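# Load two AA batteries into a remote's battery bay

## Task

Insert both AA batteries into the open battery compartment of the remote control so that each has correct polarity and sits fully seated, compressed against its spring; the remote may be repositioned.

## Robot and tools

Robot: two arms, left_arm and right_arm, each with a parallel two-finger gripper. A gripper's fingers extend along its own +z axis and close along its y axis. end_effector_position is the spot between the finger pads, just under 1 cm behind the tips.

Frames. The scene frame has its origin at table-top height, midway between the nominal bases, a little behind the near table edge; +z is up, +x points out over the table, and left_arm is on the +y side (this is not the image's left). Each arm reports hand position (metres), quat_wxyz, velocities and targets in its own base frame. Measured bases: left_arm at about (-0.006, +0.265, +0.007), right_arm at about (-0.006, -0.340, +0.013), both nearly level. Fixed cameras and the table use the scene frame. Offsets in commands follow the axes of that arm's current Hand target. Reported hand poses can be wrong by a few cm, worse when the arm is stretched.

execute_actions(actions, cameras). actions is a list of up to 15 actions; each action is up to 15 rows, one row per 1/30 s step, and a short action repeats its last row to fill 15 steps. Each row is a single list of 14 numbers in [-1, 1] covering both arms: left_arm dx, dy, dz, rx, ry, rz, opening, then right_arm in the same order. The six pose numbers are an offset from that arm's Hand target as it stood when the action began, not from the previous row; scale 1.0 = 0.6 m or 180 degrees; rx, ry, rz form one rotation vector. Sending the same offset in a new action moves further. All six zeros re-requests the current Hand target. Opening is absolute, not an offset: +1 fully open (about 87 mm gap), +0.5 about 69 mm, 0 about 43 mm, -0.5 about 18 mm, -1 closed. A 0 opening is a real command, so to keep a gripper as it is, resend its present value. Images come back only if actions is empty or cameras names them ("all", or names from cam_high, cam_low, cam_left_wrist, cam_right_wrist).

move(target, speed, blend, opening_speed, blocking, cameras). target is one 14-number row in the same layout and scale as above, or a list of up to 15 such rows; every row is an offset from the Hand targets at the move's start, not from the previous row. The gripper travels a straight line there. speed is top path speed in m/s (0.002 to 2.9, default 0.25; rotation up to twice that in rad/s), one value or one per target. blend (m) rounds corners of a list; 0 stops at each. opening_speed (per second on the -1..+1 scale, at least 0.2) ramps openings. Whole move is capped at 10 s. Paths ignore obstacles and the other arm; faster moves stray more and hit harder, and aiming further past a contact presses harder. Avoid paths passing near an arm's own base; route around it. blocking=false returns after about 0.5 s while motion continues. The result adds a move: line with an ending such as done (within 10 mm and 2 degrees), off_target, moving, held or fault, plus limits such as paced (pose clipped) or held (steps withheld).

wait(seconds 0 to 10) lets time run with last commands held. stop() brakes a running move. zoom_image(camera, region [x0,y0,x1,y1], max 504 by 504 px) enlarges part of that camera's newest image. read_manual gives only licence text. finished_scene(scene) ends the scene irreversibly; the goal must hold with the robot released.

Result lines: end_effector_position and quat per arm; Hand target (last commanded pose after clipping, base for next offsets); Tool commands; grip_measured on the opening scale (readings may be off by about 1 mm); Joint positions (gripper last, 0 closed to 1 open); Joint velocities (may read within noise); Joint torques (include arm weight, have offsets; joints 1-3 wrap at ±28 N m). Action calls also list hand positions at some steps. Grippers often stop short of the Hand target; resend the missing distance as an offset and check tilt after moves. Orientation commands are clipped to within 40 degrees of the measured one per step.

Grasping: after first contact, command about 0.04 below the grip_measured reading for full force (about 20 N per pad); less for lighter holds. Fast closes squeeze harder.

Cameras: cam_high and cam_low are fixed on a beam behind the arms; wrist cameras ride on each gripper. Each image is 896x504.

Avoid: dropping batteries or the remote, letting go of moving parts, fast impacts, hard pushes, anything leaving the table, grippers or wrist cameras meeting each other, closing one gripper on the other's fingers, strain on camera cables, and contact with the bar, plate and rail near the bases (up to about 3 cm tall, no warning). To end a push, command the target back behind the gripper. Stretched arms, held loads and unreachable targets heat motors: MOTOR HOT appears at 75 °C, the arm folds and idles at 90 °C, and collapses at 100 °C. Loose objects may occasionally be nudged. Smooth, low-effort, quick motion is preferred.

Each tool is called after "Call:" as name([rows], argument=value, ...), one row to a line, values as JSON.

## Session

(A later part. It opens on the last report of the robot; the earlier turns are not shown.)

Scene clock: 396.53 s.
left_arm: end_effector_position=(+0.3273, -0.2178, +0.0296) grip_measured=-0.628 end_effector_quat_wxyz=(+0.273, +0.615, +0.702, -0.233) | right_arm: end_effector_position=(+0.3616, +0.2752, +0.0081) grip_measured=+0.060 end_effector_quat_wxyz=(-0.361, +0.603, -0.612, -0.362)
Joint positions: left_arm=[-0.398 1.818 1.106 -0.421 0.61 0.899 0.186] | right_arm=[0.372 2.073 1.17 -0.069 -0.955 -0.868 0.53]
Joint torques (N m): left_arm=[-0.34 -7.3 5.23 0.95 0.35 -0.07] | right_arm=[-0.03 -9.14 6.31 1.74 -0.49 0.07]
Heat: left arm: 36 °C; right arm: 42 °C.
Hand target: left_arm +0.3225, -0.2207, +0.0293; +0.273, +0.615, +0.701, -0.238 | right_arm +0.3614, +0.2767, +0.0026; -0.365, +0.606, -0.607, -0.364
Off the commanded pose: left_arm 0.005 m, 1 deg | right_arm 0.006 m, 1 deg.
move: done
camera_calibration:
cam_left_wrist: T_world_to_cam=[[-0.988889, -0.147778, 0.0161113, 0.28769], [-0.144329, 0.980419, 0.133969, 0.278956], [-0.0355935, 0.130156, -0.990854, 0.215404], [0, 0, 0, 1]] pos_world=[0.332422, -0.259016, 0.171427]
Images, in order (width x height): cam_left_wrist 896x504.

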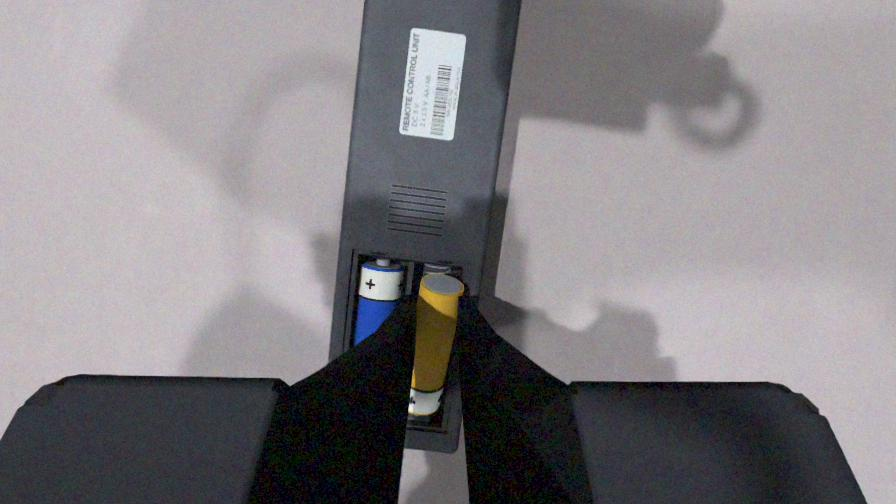

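Call:
move([
  [-0.09,0,-0.09,0,0,0,-0.88,0,0,0,0,0,0,0.02],
  [0.1,0.06,-0.29,0,0,0,-0.88,0,0,0,0,0,0,0.02],
], speed=[0.08,0.2], blend=0.01, cameras=["cam_left_wrist","cam_high"])

Scene clock: 399.40 s.
left_arm: end_effector_position=(+0.3291, -0.0539, +0.1103) grip_measured=-0.628 end_effector_quat_wxyz=(+0.262, +0.611, +0.708, -0.239) | right_arm: end_effector_position=(+0.3606, +0.2764, +0.0084) grip_measured=+0.060 end_effector_quat_wxyz=(-0.361, +0.604, -0.611, -0.363)
Joint positions: left_arm=[0.096 1.759 1.401 -1.191 0.725 1.512 0.186] | right_arm=[0.374 2.073 1.17 -0.069 -0.958 -0.868 0.53]
Joint torques (N m): left_arm=[0.25 -5.35 9.92 0.05 0.5 0.13] | right_arm=[-0.27 -9.13 6.31 1.74 -0.46 0.07]
Heat: left arm: 36 °C; right arm: 42 °C.
Hand target: left_arm +0.3370, -0.0557, +0.1175; +0.273, +0.615, +0.701, -0.237 | right_arm +0.3614, +0.2768, +0.0026; -0.365, +0.606, -0.607, -0.364
Off the commanded pose: left_arm 0.011 m, 2 deg | right_arm 0.006 m, 1 deg.
move: off_target (left_arm)
camera_calibration:
cam_left_wrist: T_world_to_cam=[[-0.987514, -0.151536, 0.0430387, 0.308677], [-0.143992, 0.979115, 0.143526, 0.106397], [-0.0638891, 0.135537, -0.98871, 0.283436], [0, 0, 0, 1]] pos_world=[0.338252, -0.0958155, 0.25168]
Images, in order (width x height): cam_high 896x504, cam_left_wrist 896x504.

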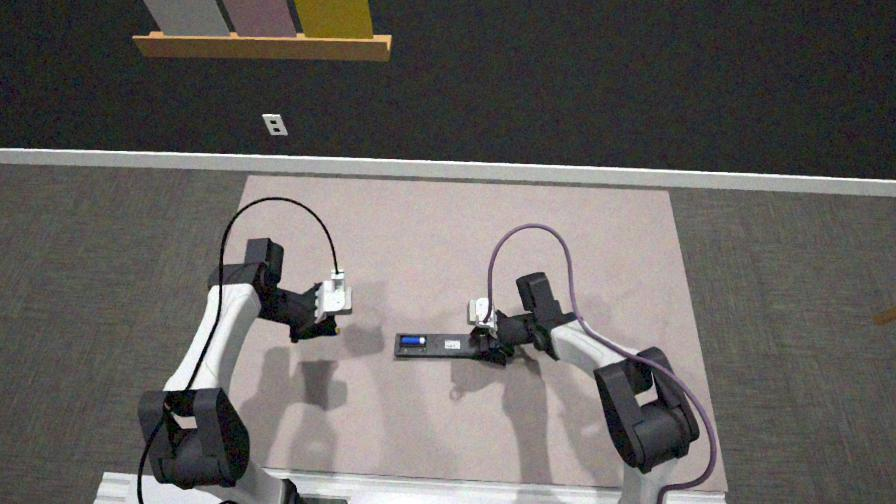

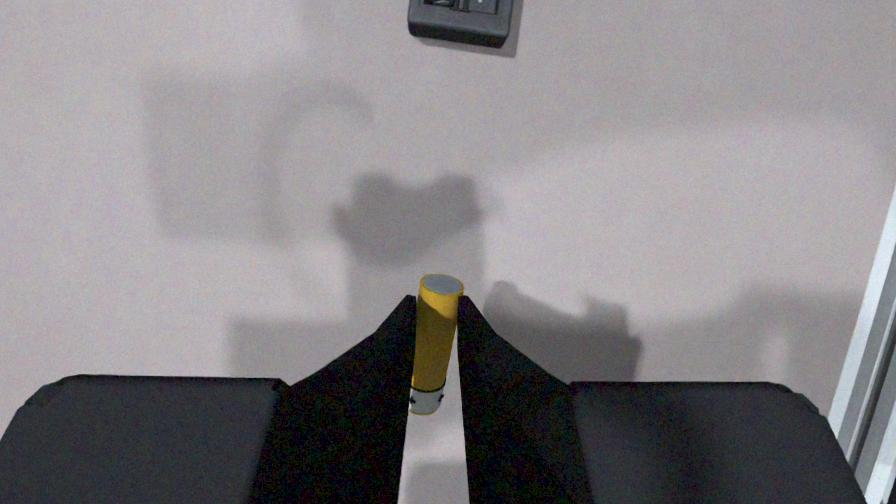

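Call:
move([
  [0.085,0,0.094,0,0,0,-0.88,0,0,0,0,0,0,0.02],
  [0.124,0,0.1375,0,0,0,-0.68,0,0,0,0,0,0,0.02],
], speed=[0.12,0.03], cameras=["cam_left_wrist"])

Scene clock: 402.90 s.
left_arm: end_effector_position=(+0.3385, -0.0551, +0.0153) grip_measured=-0.631 end_effector_quat_wxyz=(+0.275, +0.614, +0.702, -0.234) | right_arm: end_effector_position=(+0.3606, +0.2764, +0.0084) grip_measured=+0.060 end_effector_quat_wxyz=(-0.361, +0.604, -0.611, -0.363)
Joint positions: left_arm=[0.096 1.88 1.154 -0.798 0.738 1.515 0.184] | right_arm=[0.374 2.073 1.17 -0.069 -0.958 -0.868 0.53]
Joint torques (N m): left_arm=[0.12 -5.26 4.27 0.49 0.39 0.07] | right_arm=[-0.25 -9.13 6.32 1.74 -0.47 0.07]
Heat: left arm: 36 °C; right arm: 42 °C.
Hand target: left_arm +0.3373, -0.0564, +0.0063; +0.273, +0.615, +0.701, -0.238 | right_arm +0.3614, +0.2768, +0.0026; -0.365, +0.606, -0.607, -0.364
Off the commanded pose: left_arm 0.009 m, 0 deg | right_arm 0.006 m, 1 deg.
move: done
camera_calibration:
cam_left_wrist: T_world_to_cam=[[-0.98884, -0.147979, 0.0172572, 0.322926], [-0.144544, 0.980989, 0.129492, 0.123102], [-0.0360912, 0.125552, -0.99143, 0.180283], [0, 0, 0, 1]] pos_world=[0.343622, -0.0956099, 0.157224]
Images, in order (width x height): cam_left_wrist 896x504.

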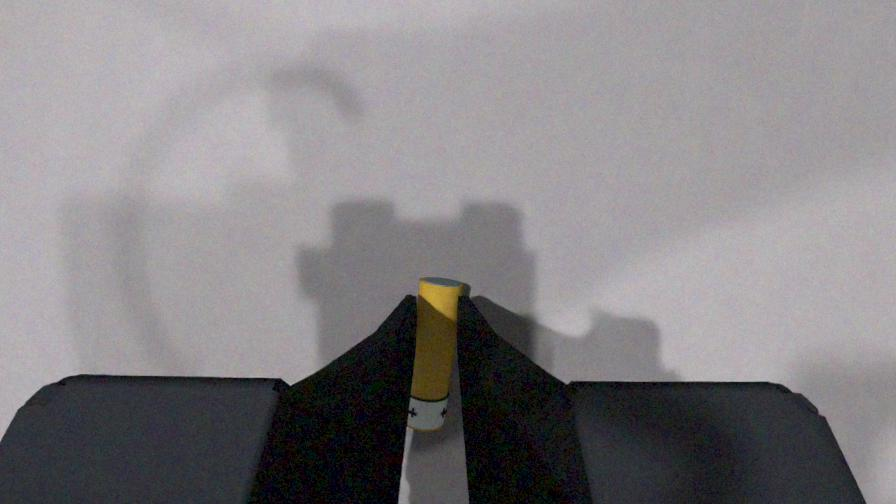

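Call:
move([
  [0.0055,0,0.006,0,0,0,-0.68,0,0,0,0,0,0,0.02],
  [0.0055,0,0.006,0,0,0,-0.1,0,0,0,0,0,0,0.02],
], speed=0.03, opening_speed=0.4)

Call:
move(target=[-0.067,0,-0.112,0,-0.139,0,0.2,0,0,0,0,0,0,0.02], speed=0.12, cameras=["cam_left_wrist"])

Scene clock: 405.47 s.
left_arm: end_effector_position=(+0.3385, -0.0565, +0.0081) grip_measured=-0.100 end_effector_quat_wxyz=(+0.277, +0.612, +0.701, -0.238) | right_arm: end_effector_position=(+0.3606, +0.2764, +0.0084) grip_measured=+0.060 end_effector_quat_wxyz=(-0.361, +0.604, -0.611, -0.363)
Joint positions: left_arm=[0.096 1.897 1.141 -0.772 0.747 1.515 0.45] | right_arm=[0.374 2.073 1.17 -0.069 -0.958 -0.868 0.53]
Joint torques (N m): left_arm=[0.12 -5.78 4.55 0.39 0.32 0.06] | right_arm=[-0.25 -9.13 6.31 1.74 -0.46 0.07]
Heat: left arm: 36 °C; right arm: 42 °C.
Hand target: left_arm +0.3373, -0.0564, +0.0014; +0.273, +0.615, +0.701, -0.238 | right_arm +0.3614, +0.2768, +0.0026; -0.365, +0.606, -0.607, -0.364
Off the commanded pose: left_arm 0.007 m, 1 deg | right_arm 0.006 m, 1 deg.
move: done; target 2's new opening was sent with left_arm's hand 0.014 m and 1 deg from that target

Scene clock: 408.17 s.
left_arm: end_effector_position=(+0.3276, -0.0431, +0.0738) grip_measured=+0.200 end_effector_quat_wxyz=(+0.409, +0.549, +0.629, -0.368) | right_arm: end_effector_position=(+0.3606, +0.2764, +0.0084) grip_measured=+0.060 end_effector_quat_wxyz=(-0.361, +0.604, -0.611, -0.363)
Joint positions: left_arm=[0.314 1.991 1.319 -1.318 1.124 2.015 0.6] | right_arm=[0.374 2.073 1.17 -0.069 -0.958 -0.868 0.53]
Joint torques (N m): left_arm=[0.66 -6.01 8.12 -0.66 0.54 0.11] | right_arm=[-0.27 -9.14 6.31 1.74 -0.47 0.07]
Heat: left arm: 36 °C; right arm: 42 °C.
Hand target: left_arm +0.3350, -0.0409, +0.0782; +0.418, +0.549, +0.625, -0.365 | right_arm +0.3614, +0.2768, +0.0026; -0.365, +0.606, -0.607, -0.364
Off the commanded pose: left_arm 0.009 m, 1 deg | right_arm 0.006 m, 1 deg.
move: done
camera_calibration:
cam_left_wrist: T_world_to_cam=[[-0.991172, -0.126135, 0.0408362, 0.312918], [-0.132567, 0.947314, -0.291587, 0.127828], [-0.00190534, -0.294426, -0.955672, 0.2046], [0, 0, 0, 1]] pos_world=[0.327491, -0.0213837, 0.220025]
Images, in order (width x height): cam_left_wrist 896x504.

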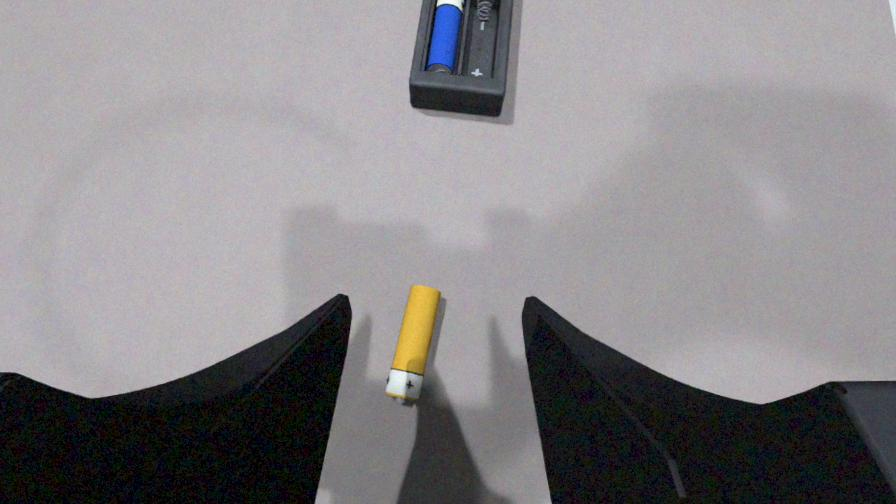

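Call:
move([
  [0.06,0.0033,0.015,0.0558,0,0.0249,0.2,0,0,0,0,0,0,0.02],
  [0.1229,0.0033,0.0371,0.0558,0,0.0249,0.2,0,0,0,0,0,0,0.02],
], speed=0.1, cameras=["cam_left_wrist"])

Scene clock: 410.77 s.
left_arm: end_effector_position=(+0.3371, -0.0328, +0.0099) grip_measured=+0.200 end_effector_quat_wxyz=(+0.368, +0.583, +0.624, -0.367) | right_arm: end_effector_position=(+0.3606, +0.2764, +0.0084) grip_measured=+0.060 end_effector_quat_wxyz=(-0.361, +0.604, -0.611, -0.363)
Joint positions: left_arm=[0.302 2.181 1.368 -1.231 1.029 2.077 0.6] | right_arm=[0.374 2.073 1.17 -0.069 -0.958 -0.868 0.53]
Joint torques (N m): left_arm=[0.03 -6.79 3.52 -0.33 0.32 0.1] | right_arm=[-0.25 -9.14 6.31 1.74 -0.46 0.07]
Heat: left arm: 35 °C; right arm: 42 °C.
Hand target: left_arm +0.3362, -0.0330, +0.0016; +0.382, +0.607, +0.569, -0.402 | right_arm +0.3614, +0.2768, +0.0026; -0.365, +0.606, -0.607, -0.364
Off the commanded pose: left_arm 0.008 m, 8 deg | right_arm 0.006 m, 1 deg.
joint sent to its limit (left arm) — joint 6 (wrist roll), upper limit. The joint targets are off in orientation, not in position.
move: off_target (left_arm)
camera_calibration:
cam_left_wrist: T_world_to_cam=[[-0.997106, -0.0510434, 0.0563312, 0.330532], [-0.0623956, 0.972834, -0.222937, 0.0772389], [-0.0434215, -0.225806, -0.973204, 0.162902], [0, 0, 0, 1]] pos_world=[0.341468, -0.0214847, 0.157137]
Images, in order (width x height): cam_left_wrist 896x504.

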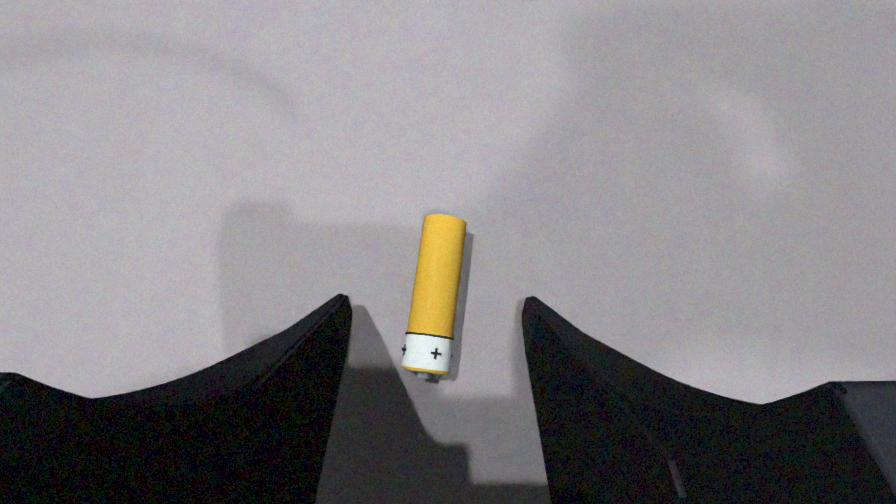

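Call:
move([
  [0,0,0,0,0,0,0.2,0,0,0,0,0,0,0.02],
  [0,0,0,0,0,0,-0.88,0,0,0,0,0,0,0.02],
], speed=0.1, opening_speed=0.7)

Call:
move(target=[-0.14,0,-0.055,0,0.15,0,-0.88,0,0,0,0,0,0,0.02], speed=0.12, cameras=["cam_left_wrist"])

Scene clock: 413.17 s.
left_arm: end_effector_position=(+0.3400, -0.0324, +0.0093) grip_measured=-0.620 end_effector_quat_wxyz=(+0.373, +0.587, +0.621, -0.362) | right_arm: end_effector_position=(+0.3606, +0.2764, +0.0084) grip_measured=+0.060 end_effector_quat_wxyz=(-0.361, +0.604, -0.611, -0.363)
Joint positions: left_arm=[0.302 2.181 1.368 -1.217 1.033 2.08 0.19] | right_arm=[0.374 2.073 1.17 -0.069 -0.958 -0.868 0.53]
Joint torques (N m): left_arm=[0.06 -6.87 3.41 -0.45 0.3 0.06] | right_arm=[-0.27 -9.14 6.31 1.74 -0.47 0.07]
Heat: left arm: 35 °C; right arm: 42 °C.
Hand target: left_arm +0.3362, -0.0330, +0.0016; +0.382, +0.607, +0.569, -0.402 | right_arm +0.3614, +0.2768, +0.0026; -0.365, +0.606, -0.607, -0.364
Off the commanded pose: left_arm 0.009 m, 8 deg | right_arm 0.006 m, 1 deg.
joint sent to its limit (left arm) — joint 6 (wrist roll), upper limit. The joint targets are off in orientation, not in position.
move: off_target (left_arm); target 2's new opening was sent with left_arm's hand 0.008 m and 8 deg from that target

Scene clock: 415.53 s.
left_arm: end_effector_position=(+0.3285, -0.0342, +0.0734) grip_measured=-0.620 end_effector_quat_wxyz=(+0.228, +0.675, +0.647, -0.270) | right_arm: end_effector_position=(+0.3606, +0.2764, +0.0084) grip_measured=+0.060 end_effector_quat_wxyz=(-0.361, +0.604, -0.611, -0.363)
Joint positions: left_arm=[0.145 1.932 1.47 -1.323 0.694 1.836 0.19] | right_arm=[0.374 2.073 1.17 -0.069 -0.958 -0.868 0.53]
Joint torques (N m): left_arm=[-0.27 -9.92 8.96 -0.39 0.31 -0.07] | right_arm=[-0.25 -9.14 6.31 1.74 -0.47 0.07]
Heat: left arm: 36 °C; right arm: 42 °C.
Hand target: left_arm +0.3354, -0.0348, +0.0919; +0.239, +0.684, +0.642, -0.249 | right_arm +0.3614, +0.2768, +0.0026; -0.365, +0.606, -0.607, -0.364
Off the commanded pose: left_arm 0.020 m, 3 deg | right_arm 0.006 m, 1 deg.
move: off_target (left_arm)
camera_calibration:
cam_left_wrist: T_world_to_cam=[[-0.996748, 0.0457523, 0.0663265, 0.320881], [0.0551759, 0.987441, 0.148038, 0.0268976], [-0.0587205, 0.151216, -0.986755, 0.242921], [0, 0, 0, 1]] pos_world=[0.332618, -0.0779745, 0.214439]
Images, in order (width x height): cam_left_wrist 896x504.

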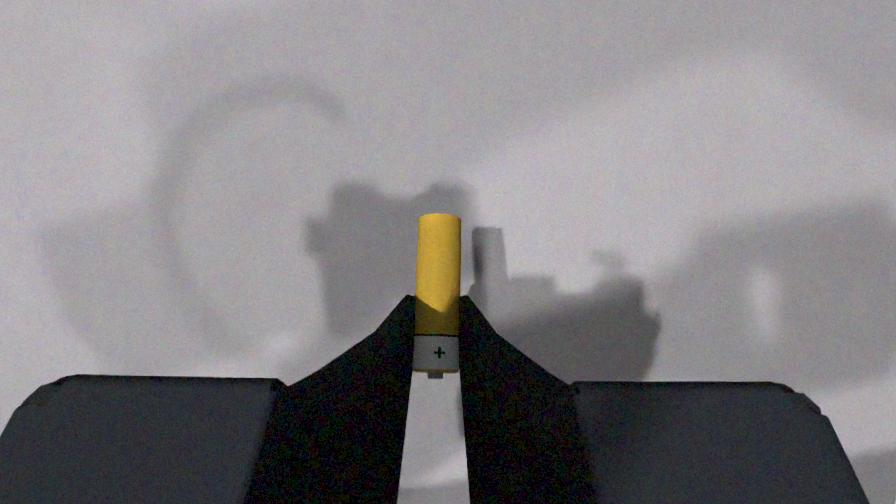

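Call:
move(target=[-0.1398,-0.0158,0.2133,-0.0093,0,-0.0103,-0.88,0,0,0,0,0,0,0.02], speed=0.15, cameras=["cam_left_wrist"])

Call:
zoom_image(camera="cam_left_wrist", region=[330, 140, 550, 360])

Scene clock: 417.57 s.
left_arm: end_effector_position=(+0.3129, -0.1798, +0.0389) grip_measured=-0.620 end_effector_quat_wxyz=(+0.227, +0.666, +0.662, -0.258) | right_arm: end_effector_position=(+0.3611, +0.2762, +0.0083) grip_measured=+0.060 end_effector_quat_wxyz=(-0.362, +0.604, -0.611, -0.362)
Joint positions: left_arm=[-0.298 1.834 1.204 -0.751 0.68 1.212 0.19] | right_arm=[0.374 2.073 1.17 -0.068 -0.956 -0.868 0.53]
Joint torques (N m): left_arm=[0.05 -9.63 5.18 0.74 0.25 -0.05] | right_arm=[-0.25 -9.16 6.31 1.73 -0.48 0.06]
Heat: left arm: 36 °C; right arm: 42 °C.
Hand target: left_arm +0.3174, -0.1808, +0.0485; +0.245, +0.670, +0.657, -0.243 | right_arm +0.3614, +0.2768, +0.0026; -0.365, +0.606, -0.606, -0.364
Off the commanded pose: left_arm 0.011 m, 3 deg | right_arm 0.006 m, 1 deg.
move: off_target (left_arm)
camera_calibration:
cam_left_wrist: T_world_to_cam=[[-0.997836, 0.00878429, 0.0651656, 0.307938], [0.0196152, 0.985679, 0.167486, 0.186644], [-0.0627611, 0.168401, -0.983718, 0.234284], [0, 0, 0, 1]] pos_world=[0.318314, -0.22613, 0.179143]
Images, in order (width x height): cam_left_wrist 896x504.

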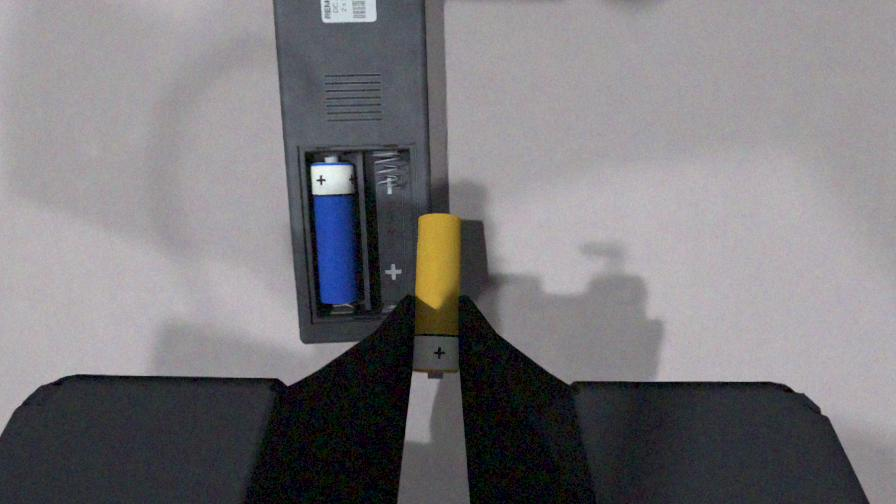

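Scaled by 2.291 from the camera's 896x504 image, which has a finer 1280x720 frame.

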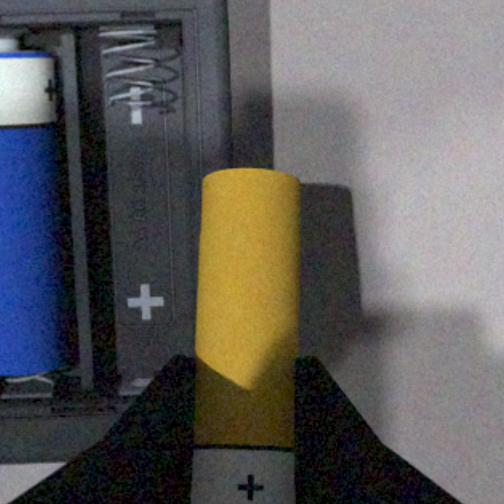

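Call:
move([
  [-0.03,0,-0.03,0,0,0,-0.88,0,0,0,0,0,0,0.02],
  [-0.0305,0.0308,-0.0264,-0.013,0,-0.0145,-0.88,0,0,0,0,0,0,0.02],
], speed=0.1, cameras=["cam_left_wrist"])

Call:
zoom_image(camera="cam_left_wrist", region=[330, 140, 550, 360])

Scene clock: 419.60 s.
left_arm: end_effector_position=(+0.3212, -0.1797, +0.0632) grip_measured=-0.620 end_effector_quat_wxyz=(+0.233, +0.647, +0.683, -0.247) | right_arm: end_effector_position=(+0.3611, +0.2762, +0.0083) grip_measured=+0.060 end_effector_quat_wxyz=(-0.362, +0.604, -0.611, -0.362)
Joint positions: left_arm=[-0.298 1.8 1.262 -0.795 0.658 1.138 0.19] | right_arm=[0.374 2.073 1.17 -0.068 -0.956 -0.868 0.53]
Joint torques (N m): left_arm=[0.05 -6.45 9.95 0.76 0.28 -0.05] | right_arm=[-0.27 -9.14 6.31 1.73 -0.49 0.06]
Heat: left arm: 36 °C; right arm: 42 °C.
Hand target: left_arm +0.3356, -0.1847, +0.0727; +0.253, +0.650, +0.677, -0.235 | right_arm +0.3614, +0.2768, +0.0026; -0.365, +0.606, -0.606, -0.364
Off the commanded pose: left_arm 0.018 m, 3 deg | right_arm 0.006 m, 1 deg.
move: off_target (left_arm)
camera_calibration:
cam_left_wrist: T_world_to_cam=[[-0.996774, -0.0531574, 0.0601317, 0.303479], [-0.0418975, 0.983665, 0.175063, 0.201252], [-0.0684554, 0.171979, -0.982719, 0.261044], [0, 0, 0, 1]] pos_world=[0.328801, -0.226727, 0.203053]
Images, in order (width x height): cam_left_wrist 896x504.

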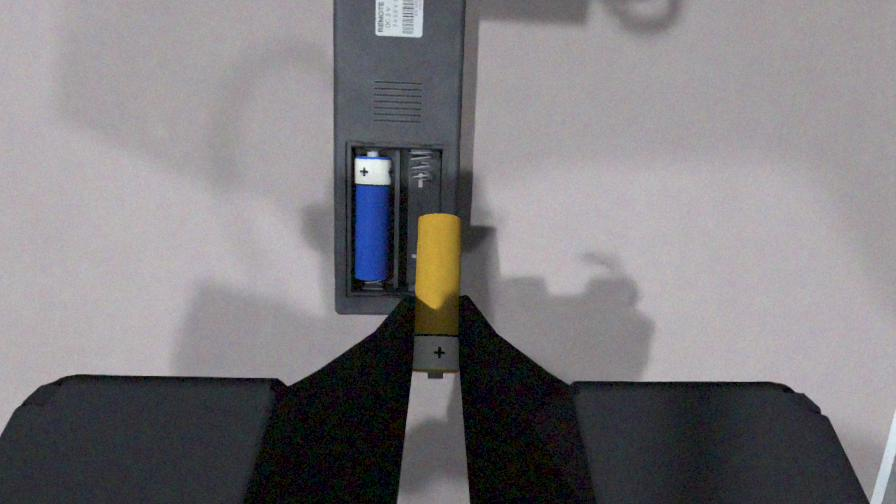

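Scaled by 2.291 from the camera's 896x504 image, which has a finer 1280x720 frame.

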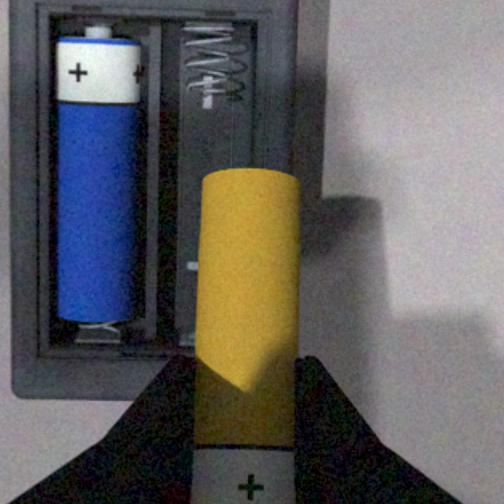

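Call:
move(target=[0.0413,-0.0143,0.048,0,0,0,-0.88,0,0,0,0,0,0,0.02], speed=0.08, cameras=["cam_left_wrist"])

Call:
zoom_image(camera="cam_left_wrist", region=[330, 140, 550, 360])

Scene clock: 421.00 s.
left_arm: end_effector_position=(+0.3278, -0.1823, +0.0393) grip_measured=-0.620 end_effector_quat_wxyz=(+0.254, +0.649, +0.677, -0.236) | right_arm: end_effector_position=(+0.3611, +0.2762, +0.0083) grip_measured=+0.060 end_effector_quat_wxyz=(-0.362, +0.604, -0.611, -0.362)
Joint positions: left_arm=[-0.301 1.816 1.173 -0.636 0.655 1.128 0.19] | right_arm=[0.374 2.073 1.17 -0.068 -0.956 -0.868 0.53]
Joint torques (N m): left_arm=[-0.32 -6.02 5.49 0.87 0.29 -0.07] | right_arm=[-0.27 -9.14 6.31 1.73 -0.49 0.07]
Heat: left arm: 36 °C; right arm: 42 °C.
Hand target: left_arm +0.3273, -0.1849, +0.0345; +0.253, +0.650, +0.677, -0.236 | right_arm +0.3614, +0.2768, +0.0026; -0.365, +0.606, -0.606, -0.364
Off the commanded pose: left_arm 0.005 m, 0 deg | right_arm 0.006 m, 1 deg.
move: done
camera_calibration:
cam_left_wrist: T_world_to_cam=[[-0.998198, -0.0581743, 0.0147439, 0.312668], [-0.0550714, 0.985551, 0.160174, 0.213506], [-0.0238489, 0.159074, -0.986979, 0.221728], [0, 0, 0, 1]] pos_world=[0.32915, -0.227503, 0.180032]
Images, in order (width x height): cam_left_wrist 896x504.

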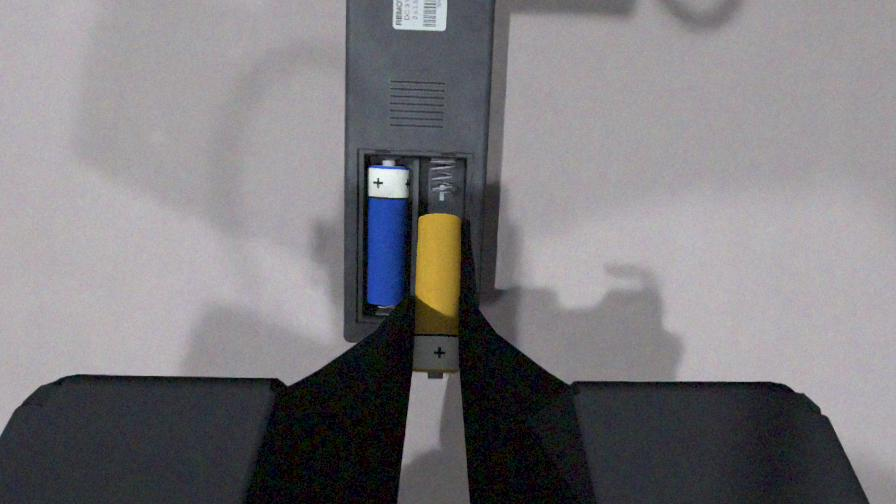

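Scaled by 2.291 from the camera's 896x504 image, which has a finer 1280x720 frame.

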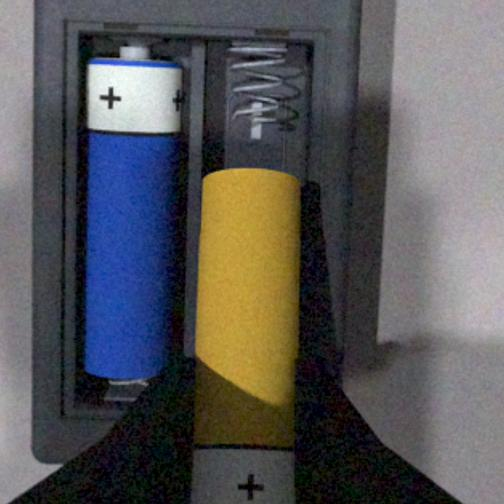

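Call:
move(target=[0.0115,-0.0035,0.0177,0,0,0,-0.88,0,0,0,0,0,0,0.02], speed=0.05, cameras=["cam_left_wrist"])

Call:
zoom_image(camera="cam_left_wrist", region=[330, 140, 550, 360])

Scene clock: 422.03 s.
left_arm: end_effector_position=(+0.3272, -0.1843, +0.0285) grip_measured=-0.620 end_effector_quat_wxyz=(+0.256, +0.650, +0.676, -0.235) | right_arm: end_effector_position=(+0.3611, +0.2762, +0.0083) grip_measured=+0.060 end_effector_quat_wxyz=(-0.362, +0.604, -0.611, -0.362)
Joint positions: left_arm=[-0.307 1.829 1.14 -0.58 0.652 1.121 0.19] | right_arm=[0.374 2.073 1.17 -0.068 -0.956 -0.868 0.53]
Joint torques (N m): left_arm=[-0.36 -5.81 5.19 0.88 0.29 -0.06] | right_arm=[-0.27 -9.13 6.31 1.73 -0.49 0.07]
Heat: left arm: 36 °C; right arm: 42 °C.
Hand target: left_arm +0.3255, -0.1867, +0.0220; +0.253, +0.650, +0.677, -0.235 | right_arm +0.3614, +0.2768, +0.0026; -0.365, +0.606, -0.606, -0.364
Off the commanded pose: left_arm 0.007 m, 0 deg | right_arm 0.006 m, 1 deg.
move: done
camera_calibration:
cam_left_wrist: T_world_to_cam=[[-0.998261, -0.058198, 0.0093386, 0.312249], [-0.0559858, 0.98576, 0.158566, 0.217549], [-0.0184338, 0.157767, -0.987304, 0.209311], [0, 0, 0, 1]] pos_world=[0.327744, -0.229301, 0.169242]
Images, in order (width x height): cam_left_wrist 896x504.

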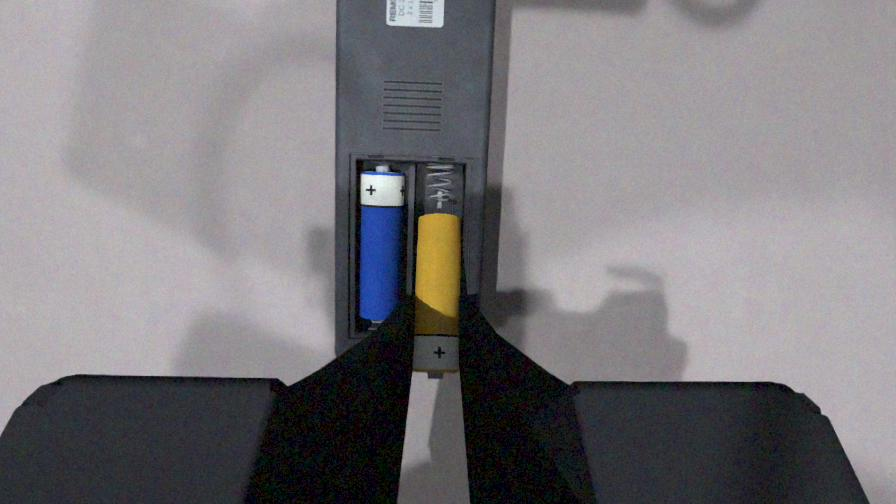

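Scaled by 2.291 from the camera's 896x504 image, which has a finer 1280x720 frame.

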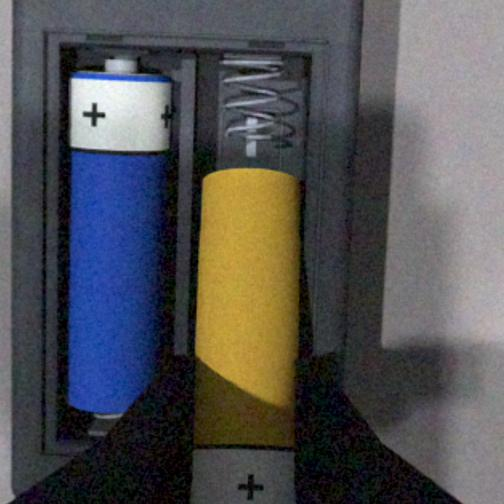

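Call:
move(target=[-0.0163,0,0.0166,0,0,0,-0.9,0,0,0,0,0,0,0.02], speed=0.04, cameras=["cam_left_wrist"])

Call:
zoom_image(camera="cam_left_wrist", region=[330, 180, 550, 400])

Scene clock: 423.13 s.
left_arm: end_effector_position=(+0.3275, -0.1936, +0.0274) grip_measured=-0.620 end_effector_quat_wxyz=(+0.256, +0.647, +0.680, -0.231) | right_arm: end_effector_position=(+0.3611, +0.2762, +0.0083) grip_measured=+0.060 end_effector_quat_wxyz=(-0.362, +0.604, -0.611, -0.362)
Joint positions: left_arm=[-0.336 1.833 1.14 -0.549 0.635 1.076 0.19] | right_arm=[0.374 2.073 1.17 -0.068 -0.956 -0.868 0.53]
Joint torques (N m): left_arm=[-0.99 -5.09 6.22 0.93 0.34 -0.06] | right_arm=[-0.27 -9.14 6.31 1.73 -0.48 0.07]
Heat: left arm: 36 °C; right arm: 42 °C.
Hand target: left_arm +0.3261, -0.2006, +0.0208; +0.253, +0.650, +0.677, -0.235 | right_arm +0.3614, +0.2768, +0.0026; -0.365, +0.606, -0.606, -0.364
Off the commanded pose: left_arm 0.010 m, 1 deg | right_arm 0.006 m, 1 deg.
move: done
camera_calibration:
cam_left_wrist: T_world_to_cam=[[-0.997664, -0.0679529, 0.00705147, 0.310128], [-0.0658856, 0.984302, 0.163731, 0.229669], [-0.0180668, 0.162884, -0.98648, 0.210584], [0, 0, 0, 1]] pos_world=[0.328339, -0.23929, 0.167946]
Images, in order (width x height): cam_left_wrist 896x504.

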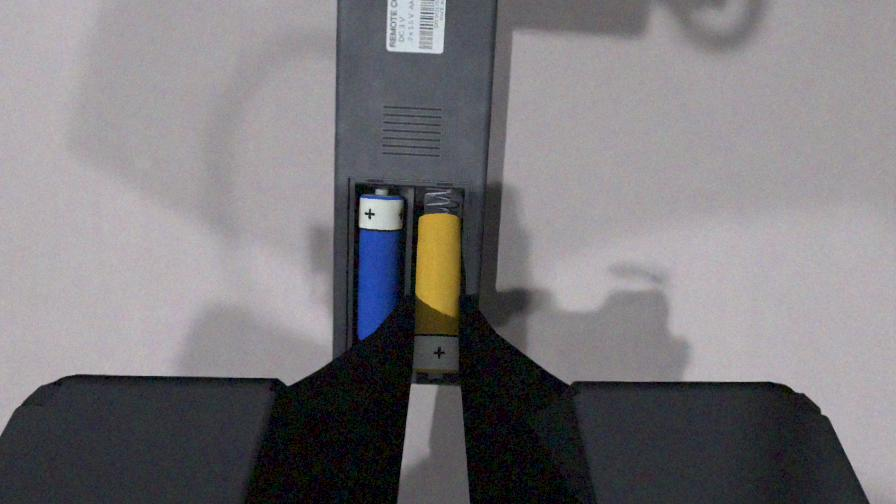

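Scaled by 2.291 from the camera's 896x504 image, which has a finer 1280x720 frame.

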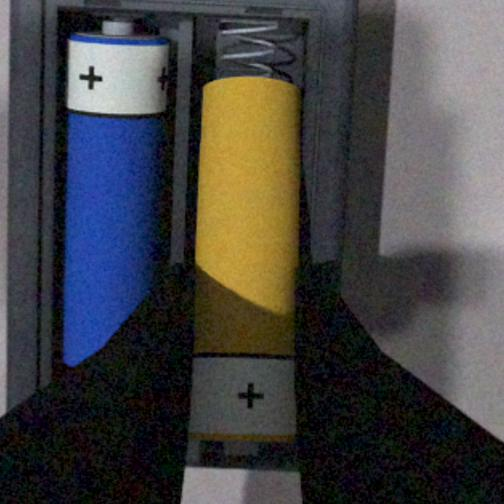

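Call:
move(target=[-0.0075,-0.003,0.0185,0,-0.03,0,-0.9,0,0,0,0,0,0,0.02], speed=0.04, cameras=["cam_left_wrist"])

Call:
zoom_image(camera="cam_left_wrist", region=[330, 180, 550, 400])

Scene clock: 424.83 s.
left_arm: end_effector_position=(+0.3337, -0.2016, +0.0270) grip_measured=-0.620 end_effector_quat_wxyz=(+0.287, +0.636, +0.672, -0.246) | right_arm: end_effector_position=(+0.3640, +0.2724, +0.0081) grip_measured=+0.060 end_effector_quat_wxyz=(-0.363, +0.601, -0.614, -0.360)
Joint positions: left_arm=[-0.327 1.835 1.106 -0.452 0.688 1.047 0.19] | right_arm=[0.364 2.073 1.17 -0.068 -0.954 -0.868 0.53]
Joint torques (N m): left_arm=[-0.92 -4.9 3.62 1.22 0.63 -0.03] | right_arm=[0.7 -9.14 6.31 1.73 -0.5 0.07]
Heat: left arm: 36 °C; right arm: 42 °C.
Hand target: left_arm +0.3249, -0.2112, +0.0152; +0.285, +0.638, +0.664, -0.266 | right_arm +0.3615, +0.2767, +0.0026; -0.365, +0.606, -0.607, -0.364
Off the commanded pose: left_arm 0.018 m, 3 deg | right_arm 0.007 m, 1 deg.
move: off_target (left_arm)
camera_calibration:
cam_left_wrist: T_world_to_cam=[[-0.996747, -0.0800299, -0.00947614, 0.313331], [-0.0805669, 0.992313, 0.0939304, 0.246504], [0.00188605, 0.0943884, -0.995534, 0.191305], [0, 0, 0, 1]] pos_world=[0.331811, -0.23759, 0.170266]
Images, in order (width x height): cam_left_wrist 896x504.

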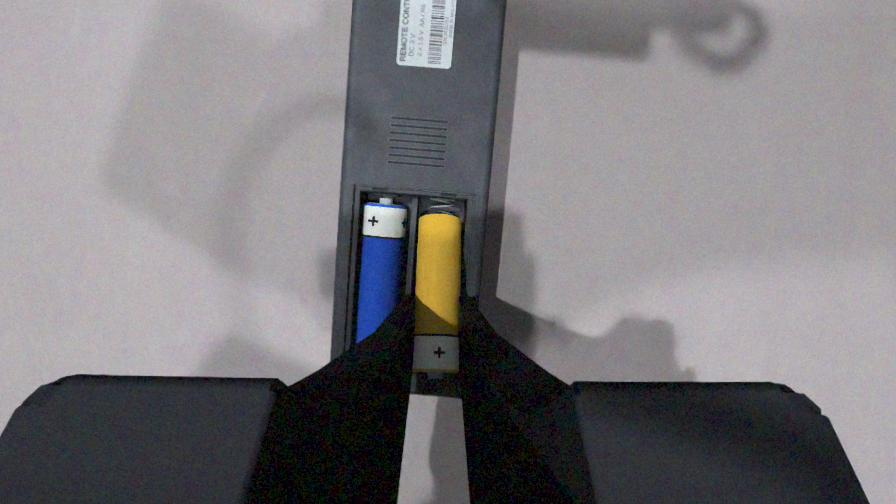

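Scaled by 2.291 from the camera's 896x504 image, which has a finer 1280x720 frame.

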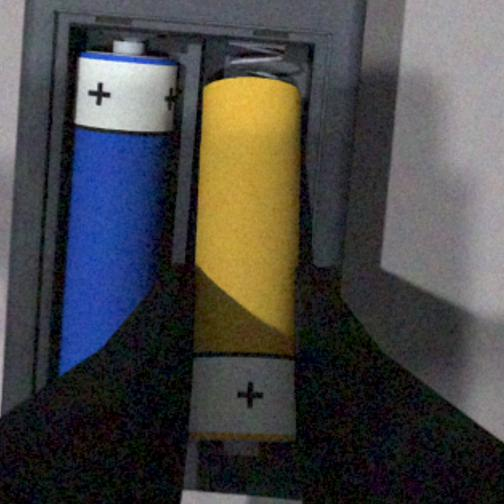

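Call:
move(target=[0,0,0,0,0,0,-0.4,0,0,0,0,0,0,0.02], opening_speed=0.3, cameras=["cam_left_wrist"])

Call:
zoom_image(camera="cam_left_wrist", region=[330, 180, 550, 400])

Scene clock: 427.30 s.
left_arm: end_effector_position=(+0.3349, -0.2094, +0.0280) grip_measured=-0.400 end_effector_quat_wxyz=(+0.302, +0.639, +0.660, -0.255) | right_arm: end_effector_position=(+0.3640, +0.2724, +0.0081) grip_measured=+0.060 end_effector_quat_wxyz=(-0.363, +0.601, -0.614, -0.360)
Joint positions: left_arm=[-0.333 1.839 1.097 -0.412 0.72 1.047 0.3] | right_arm=[0.364 2.073 1.17 -0.068 -0.954 -0.868 0.53]
Joint torques (N m): left_arm=[-0.54 -5.23 4.45 0.85 0.35 -0.04] | right_arm=[0.7 -9.16 6.31 1.73 -0.5 0.06]
Heat: left arm: 35 °C; right arm: 42 °C.
Hand target: left_arm +0.3249, -0.2112, +0.0152; +0.285, +0.638, +0.664, -0.266 | right_arm +0.3615, +0.2767, +0.0026; -0.365, +0.606, -0.607, -0.364
Off the commanded pose: left_arm 0.016 m, 2 deg | right_arm 0.007 m, 1 deg.
move: off_target (left_arm)
camera_calibration:
cam_left_wrist: T_world_to_cam=[[-0.997748, -0.0633188, -0.0221236, 0.318163], [-0.0644942, 0.996276, 0.0572255, 0.250715], [0.0184177, 0.0585235, -0.998116, 0.180128], [0, 0, 0, 1]] pos_world=[0.330299, -0.240178, 0.17248]
Images, in order (width x height): cam_left_wrist 896x504.

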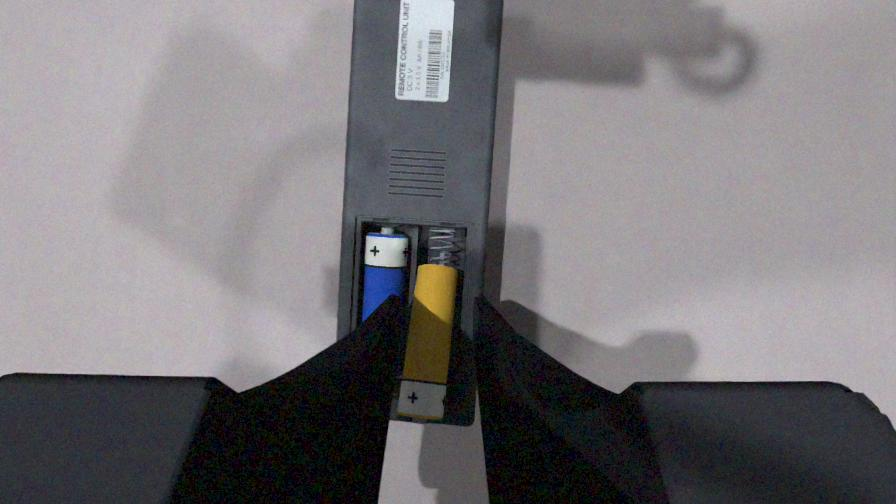

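Scaled by 2.291 from the camera's 896x504 image, which has a finer 1280x720 frame.

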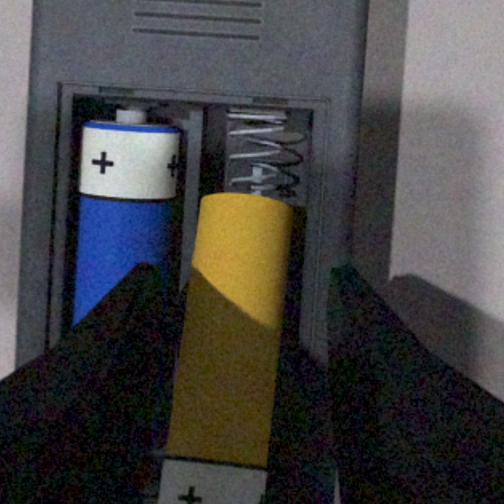

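Call:
move([
  [-0.072,0,-0.0695,0,0,0,-0.4,0,0,0,0,0,0,0.02],
  [-0.014,0.003,-0.1295,0,-0.09,0,-0.4,0,0,0,0,0,0,0.02],
  [-0.014,0.003,-0.1295,0,-0.09,0,-1,0,0,0,0,0,0,0.02],
], speed=[0.08,0.15,0.1], cameras=["cam_left_wrist","cam_right_wrist"])

Call:
zoom_image(camera="cam_left_wrist", region=[340, 0, 560, 220])

Scene clock: 431.07 s.
left_arm: end_effector_position=(+0.3267, -0.1612, +0.0730) grip_measured=-1.000 end_effector_quat_wxyz=(+0.372, +0.595, +0.621, -0.349) | right_arm: end_effector_position=(+0.3625, +0.2745, +0.0082) grip_measured=+0.060 end_effector_quat_wxyz=(-0.362, +0.603, -0.613, -0.361)
Joint positions: left_arm=[-0.085 1.775 1.098 -0.645 1.054 1.297 0] | right_arm=[0.37 2.073 1.17 -0.068 -0.955 -0.868 0.53]
Joint torques (N m): left_arm=[0.57 -6.93 5.52 0.42 0.56 0.12] | right_arm=[0.17 -9.14 6.31 1.73 -0.5 0.07]
Heat: left arm: 36 °C; right arm: 42 °C.
Hand target: left_arm +0.3238, -0.1614, +0.0754; +0.375, +0.594, +0.617, -0.353 | right_arm +0.3615, +0.2767, +0.0026; -0.365, +0.606, -0.607, -0.364
Off the commanded pose: left_arm 0.004 m, 1 deg | right_arm 0.006 m, 1 deg.
move: done
camera_calibration:
cam_left_wrist: T_world_to_cam=[[-0.998524, -0.0509914, 0.0187243, 0.31329], [-0.0537175, 0.978142, -0.20088, 0.212048], [-0.00807189, -0.201589, -0.979437, 0.187645], [0, 0, 0, 1]] pos_world=[0.325733, -0.153611, 0.220516]
cam_right_wrist: T_world_to_cam=[[0.999888, -0.0122249, 0.00859218, -0.362216], [-0.0102951, -0.980384, -0.196829, 0.295959], [0.0108299, 0.196719, -0.9804, 0.0997205], [0, 0, 0, 1]] pos_world=[0.364142, 0.266109, 0.159132]
Images, in order (width x height): cam_left_wrist 896x504, cam_right_wrist 896x504.

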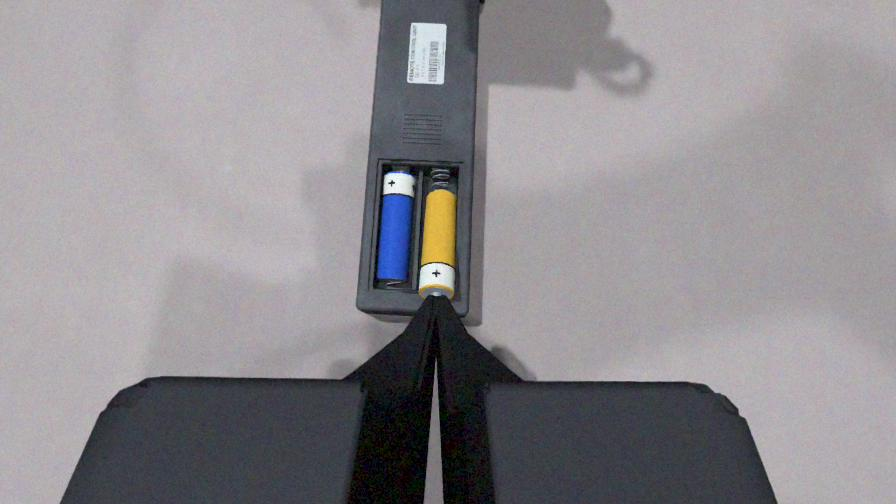

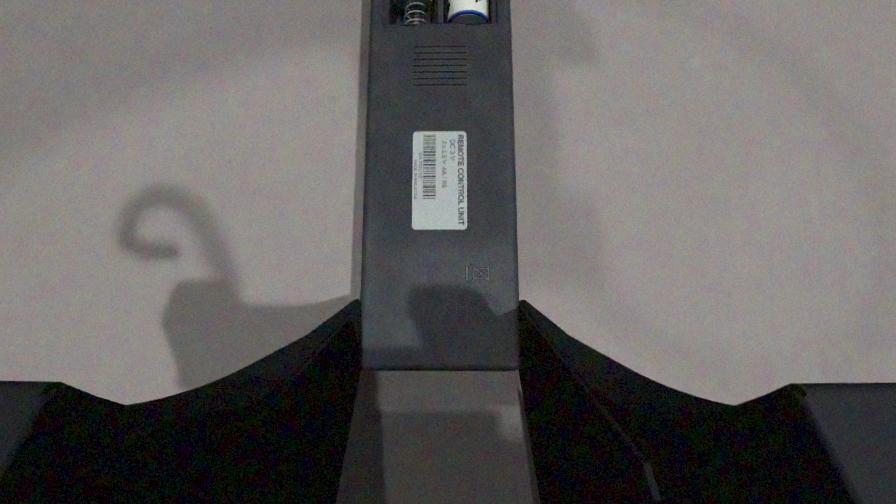

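Scaled by 2.291 from the camera's 896x504 image, which has a finer 1280x720 frame.

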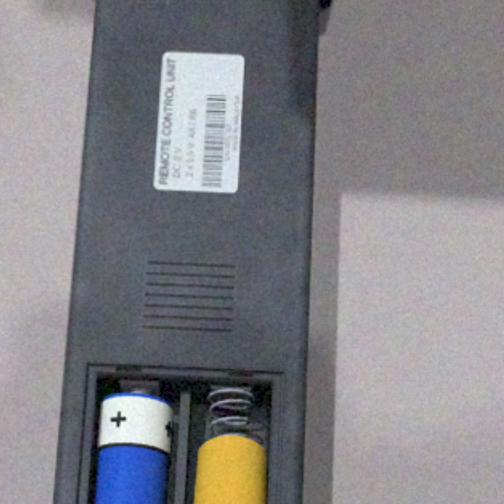

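Call:
move(target=[0.066,0.002,0.033,0,0,0,-1,0,0,0,0,0,0,0.02], speed=0.07, cameras=["cam_left_wrist"])

Call:
zoom_image(camera="cam_left_wrist", region=[340, 140, 560, 360])

Scene clock: 432.70 s.
left_arm: end_effector_position=(+0.3252, -0.1613, +0.0347) grip_measured=-1.000 end_effector_quat_wxyz=(+0.370, +0.596, +0.620, -0.351) | right_arm: end_effector_position=(+0.3625, +0.2745, +0.0082) grip_measured=+0.060 end_effector_quat_wxyz=(-0.362, +0.603, -0.613, -0.361)
Joint positions: left_arm=[-0.085 1.85 1.021 -0.506 1.056 1.309 0] | right_arm=[0.37 2.073 1.17 -0.068 -0.955 -0.868 0.53]
Joint torques (N m): left_arm=[0.87 -5.7 4.63 0.69 0.56 0.09] | right_arm=[0.18 -9.14 6.3 1.73 -0.49 0.07]
Heat: left arm: 36 °C; right arm: 42 °C.
Hand target: left_arm +0.3254, -0.1602, +0.0312; +0.375, +0.594, +0.617, -0.353 | right_arm +0.3615, +0.2767, +0.0026; -0.365, +0.606, -0.607, -0.364
Off the commanded pose: left_arm 0.004 m, 1 deg | right_arm 0.006 m, 1 deg.
move: done
camera_calibration:
cam_left_wrist: T_world_to_cam=[[-0.998772, -0.0448518, 0.021037, 0.313422], [-0.0481714, 0.978397, -0.201042, 0.20247], [-0.0115654, -0.201809, -0.979357, 0.151222], [0, 0, 0, 1]] pos_world=[0.324539, -0.153521, 0.182212]
Images, in order (width x height): cam_left_wrist 896x504.

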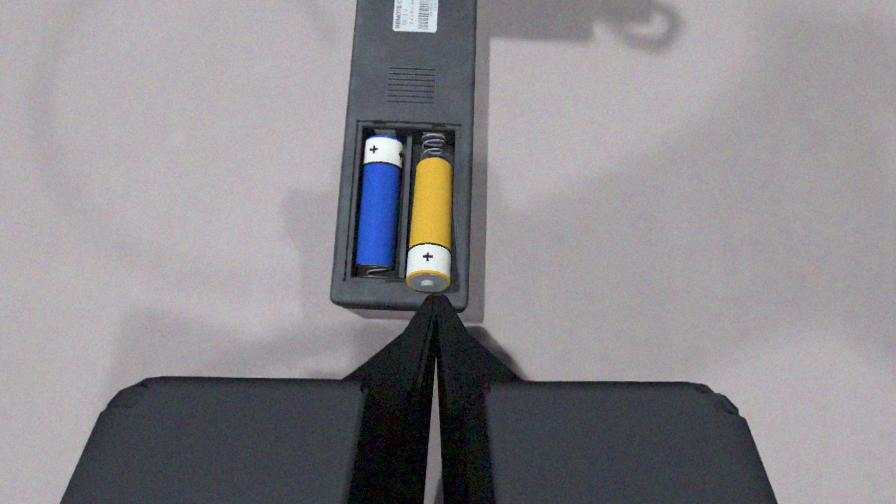

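Scaled by 2.291 from the camera's 896x504 image, which has a finer 1280x720 frame.

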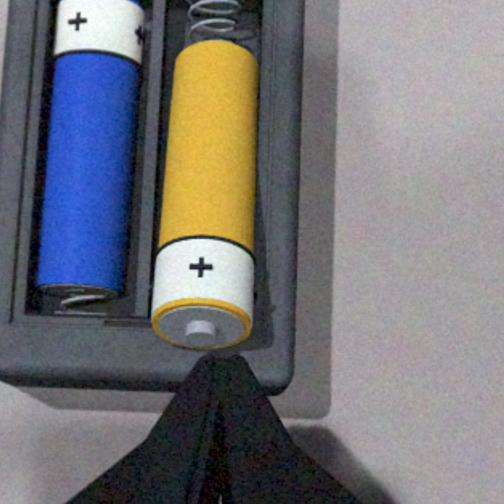

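Call:
move(target=[-0.0103,0.006,0.0171,0,0,0,-1,0,0,0,0,0,0,0.02], speed=0.04, cameras=["cam_left_wrist"])

Call:
zoom_image(camera="cam_left_wrist", region=[340, 140, 560, 360])

Scene clock: 433.90 s.
left_arm: end_effector_position=(+0.3312, -0.1691, +0.0371) grip_measured=-1.000 end_effector_quat_wxyz=(+0.378, +0.595, +0.618, -0.349) | right_arm: end_effector_position=(+0.3625, +0.2745, +0.0082) grip_measured=+0.060 end_effector_quat_wxyz=(-0.362, +0.603, -0.613, -0.361)
Joint positions: left_arm=[-0.106 1.85 1.021 -0.445 1.056 1.254 0] | right_arm=[0.37 2.073 1.17 -0.068 -0.955 -0.868 0.53]
Joint torques (N m): left_arm=[-0.29 -5.42 5.01 0.79 0.46 -0.07] | right_arm=[0.18 -9.14 6.32 1.73 -0.49 0.07]
Heat: left arm: 36 °C; right arm: 42 °C.
Hand target: left_arm +0.3295, -0.1720, +0.0319; +0.375, +0.594, +0.617, -0.353 | right_arm +0.3615, +0.2767, +0.0026; -0.365, +0.606, -0.607, -0.364
Off the commanded pose: left_arm 0.006 m, 1 deg | right_arm 0.006 m, 1 deg.
move: done
camera_calibration:
cam_left_wrist: T_world_to_cam=[[-0.998679, -0.0506076, 0.00893701, 0.318532], [-0.0513559, 0.9764, -0.209776, 0.212013], [0.00189015, -0.209957, -0.977709, 0.146158], [0, 0, 0, 1]] pos_world=[0.328723, -0.160202, 0.184529]
Images, in order (width x height): cam_left_wrist 896x504.

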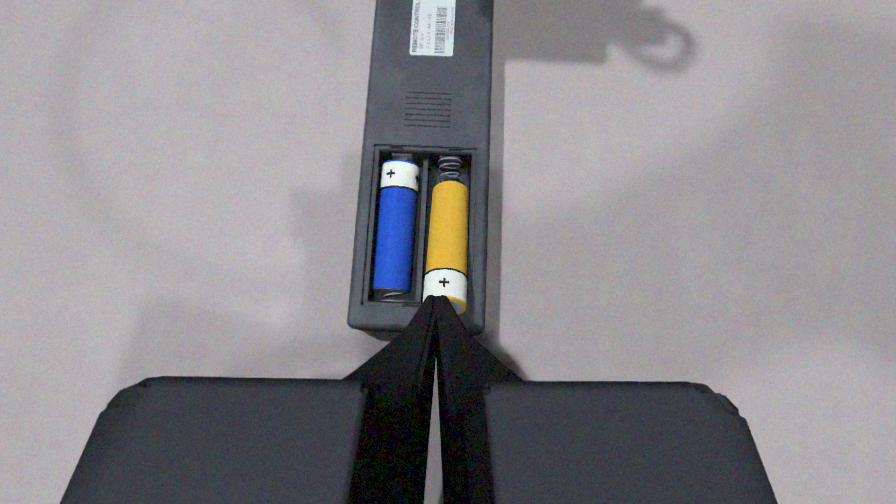

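Scaled by 2.291 from the camera's 896x504 image, which has a finer 1280x720 frame.

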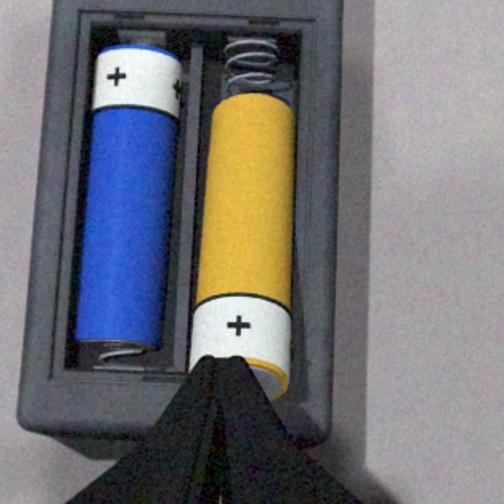

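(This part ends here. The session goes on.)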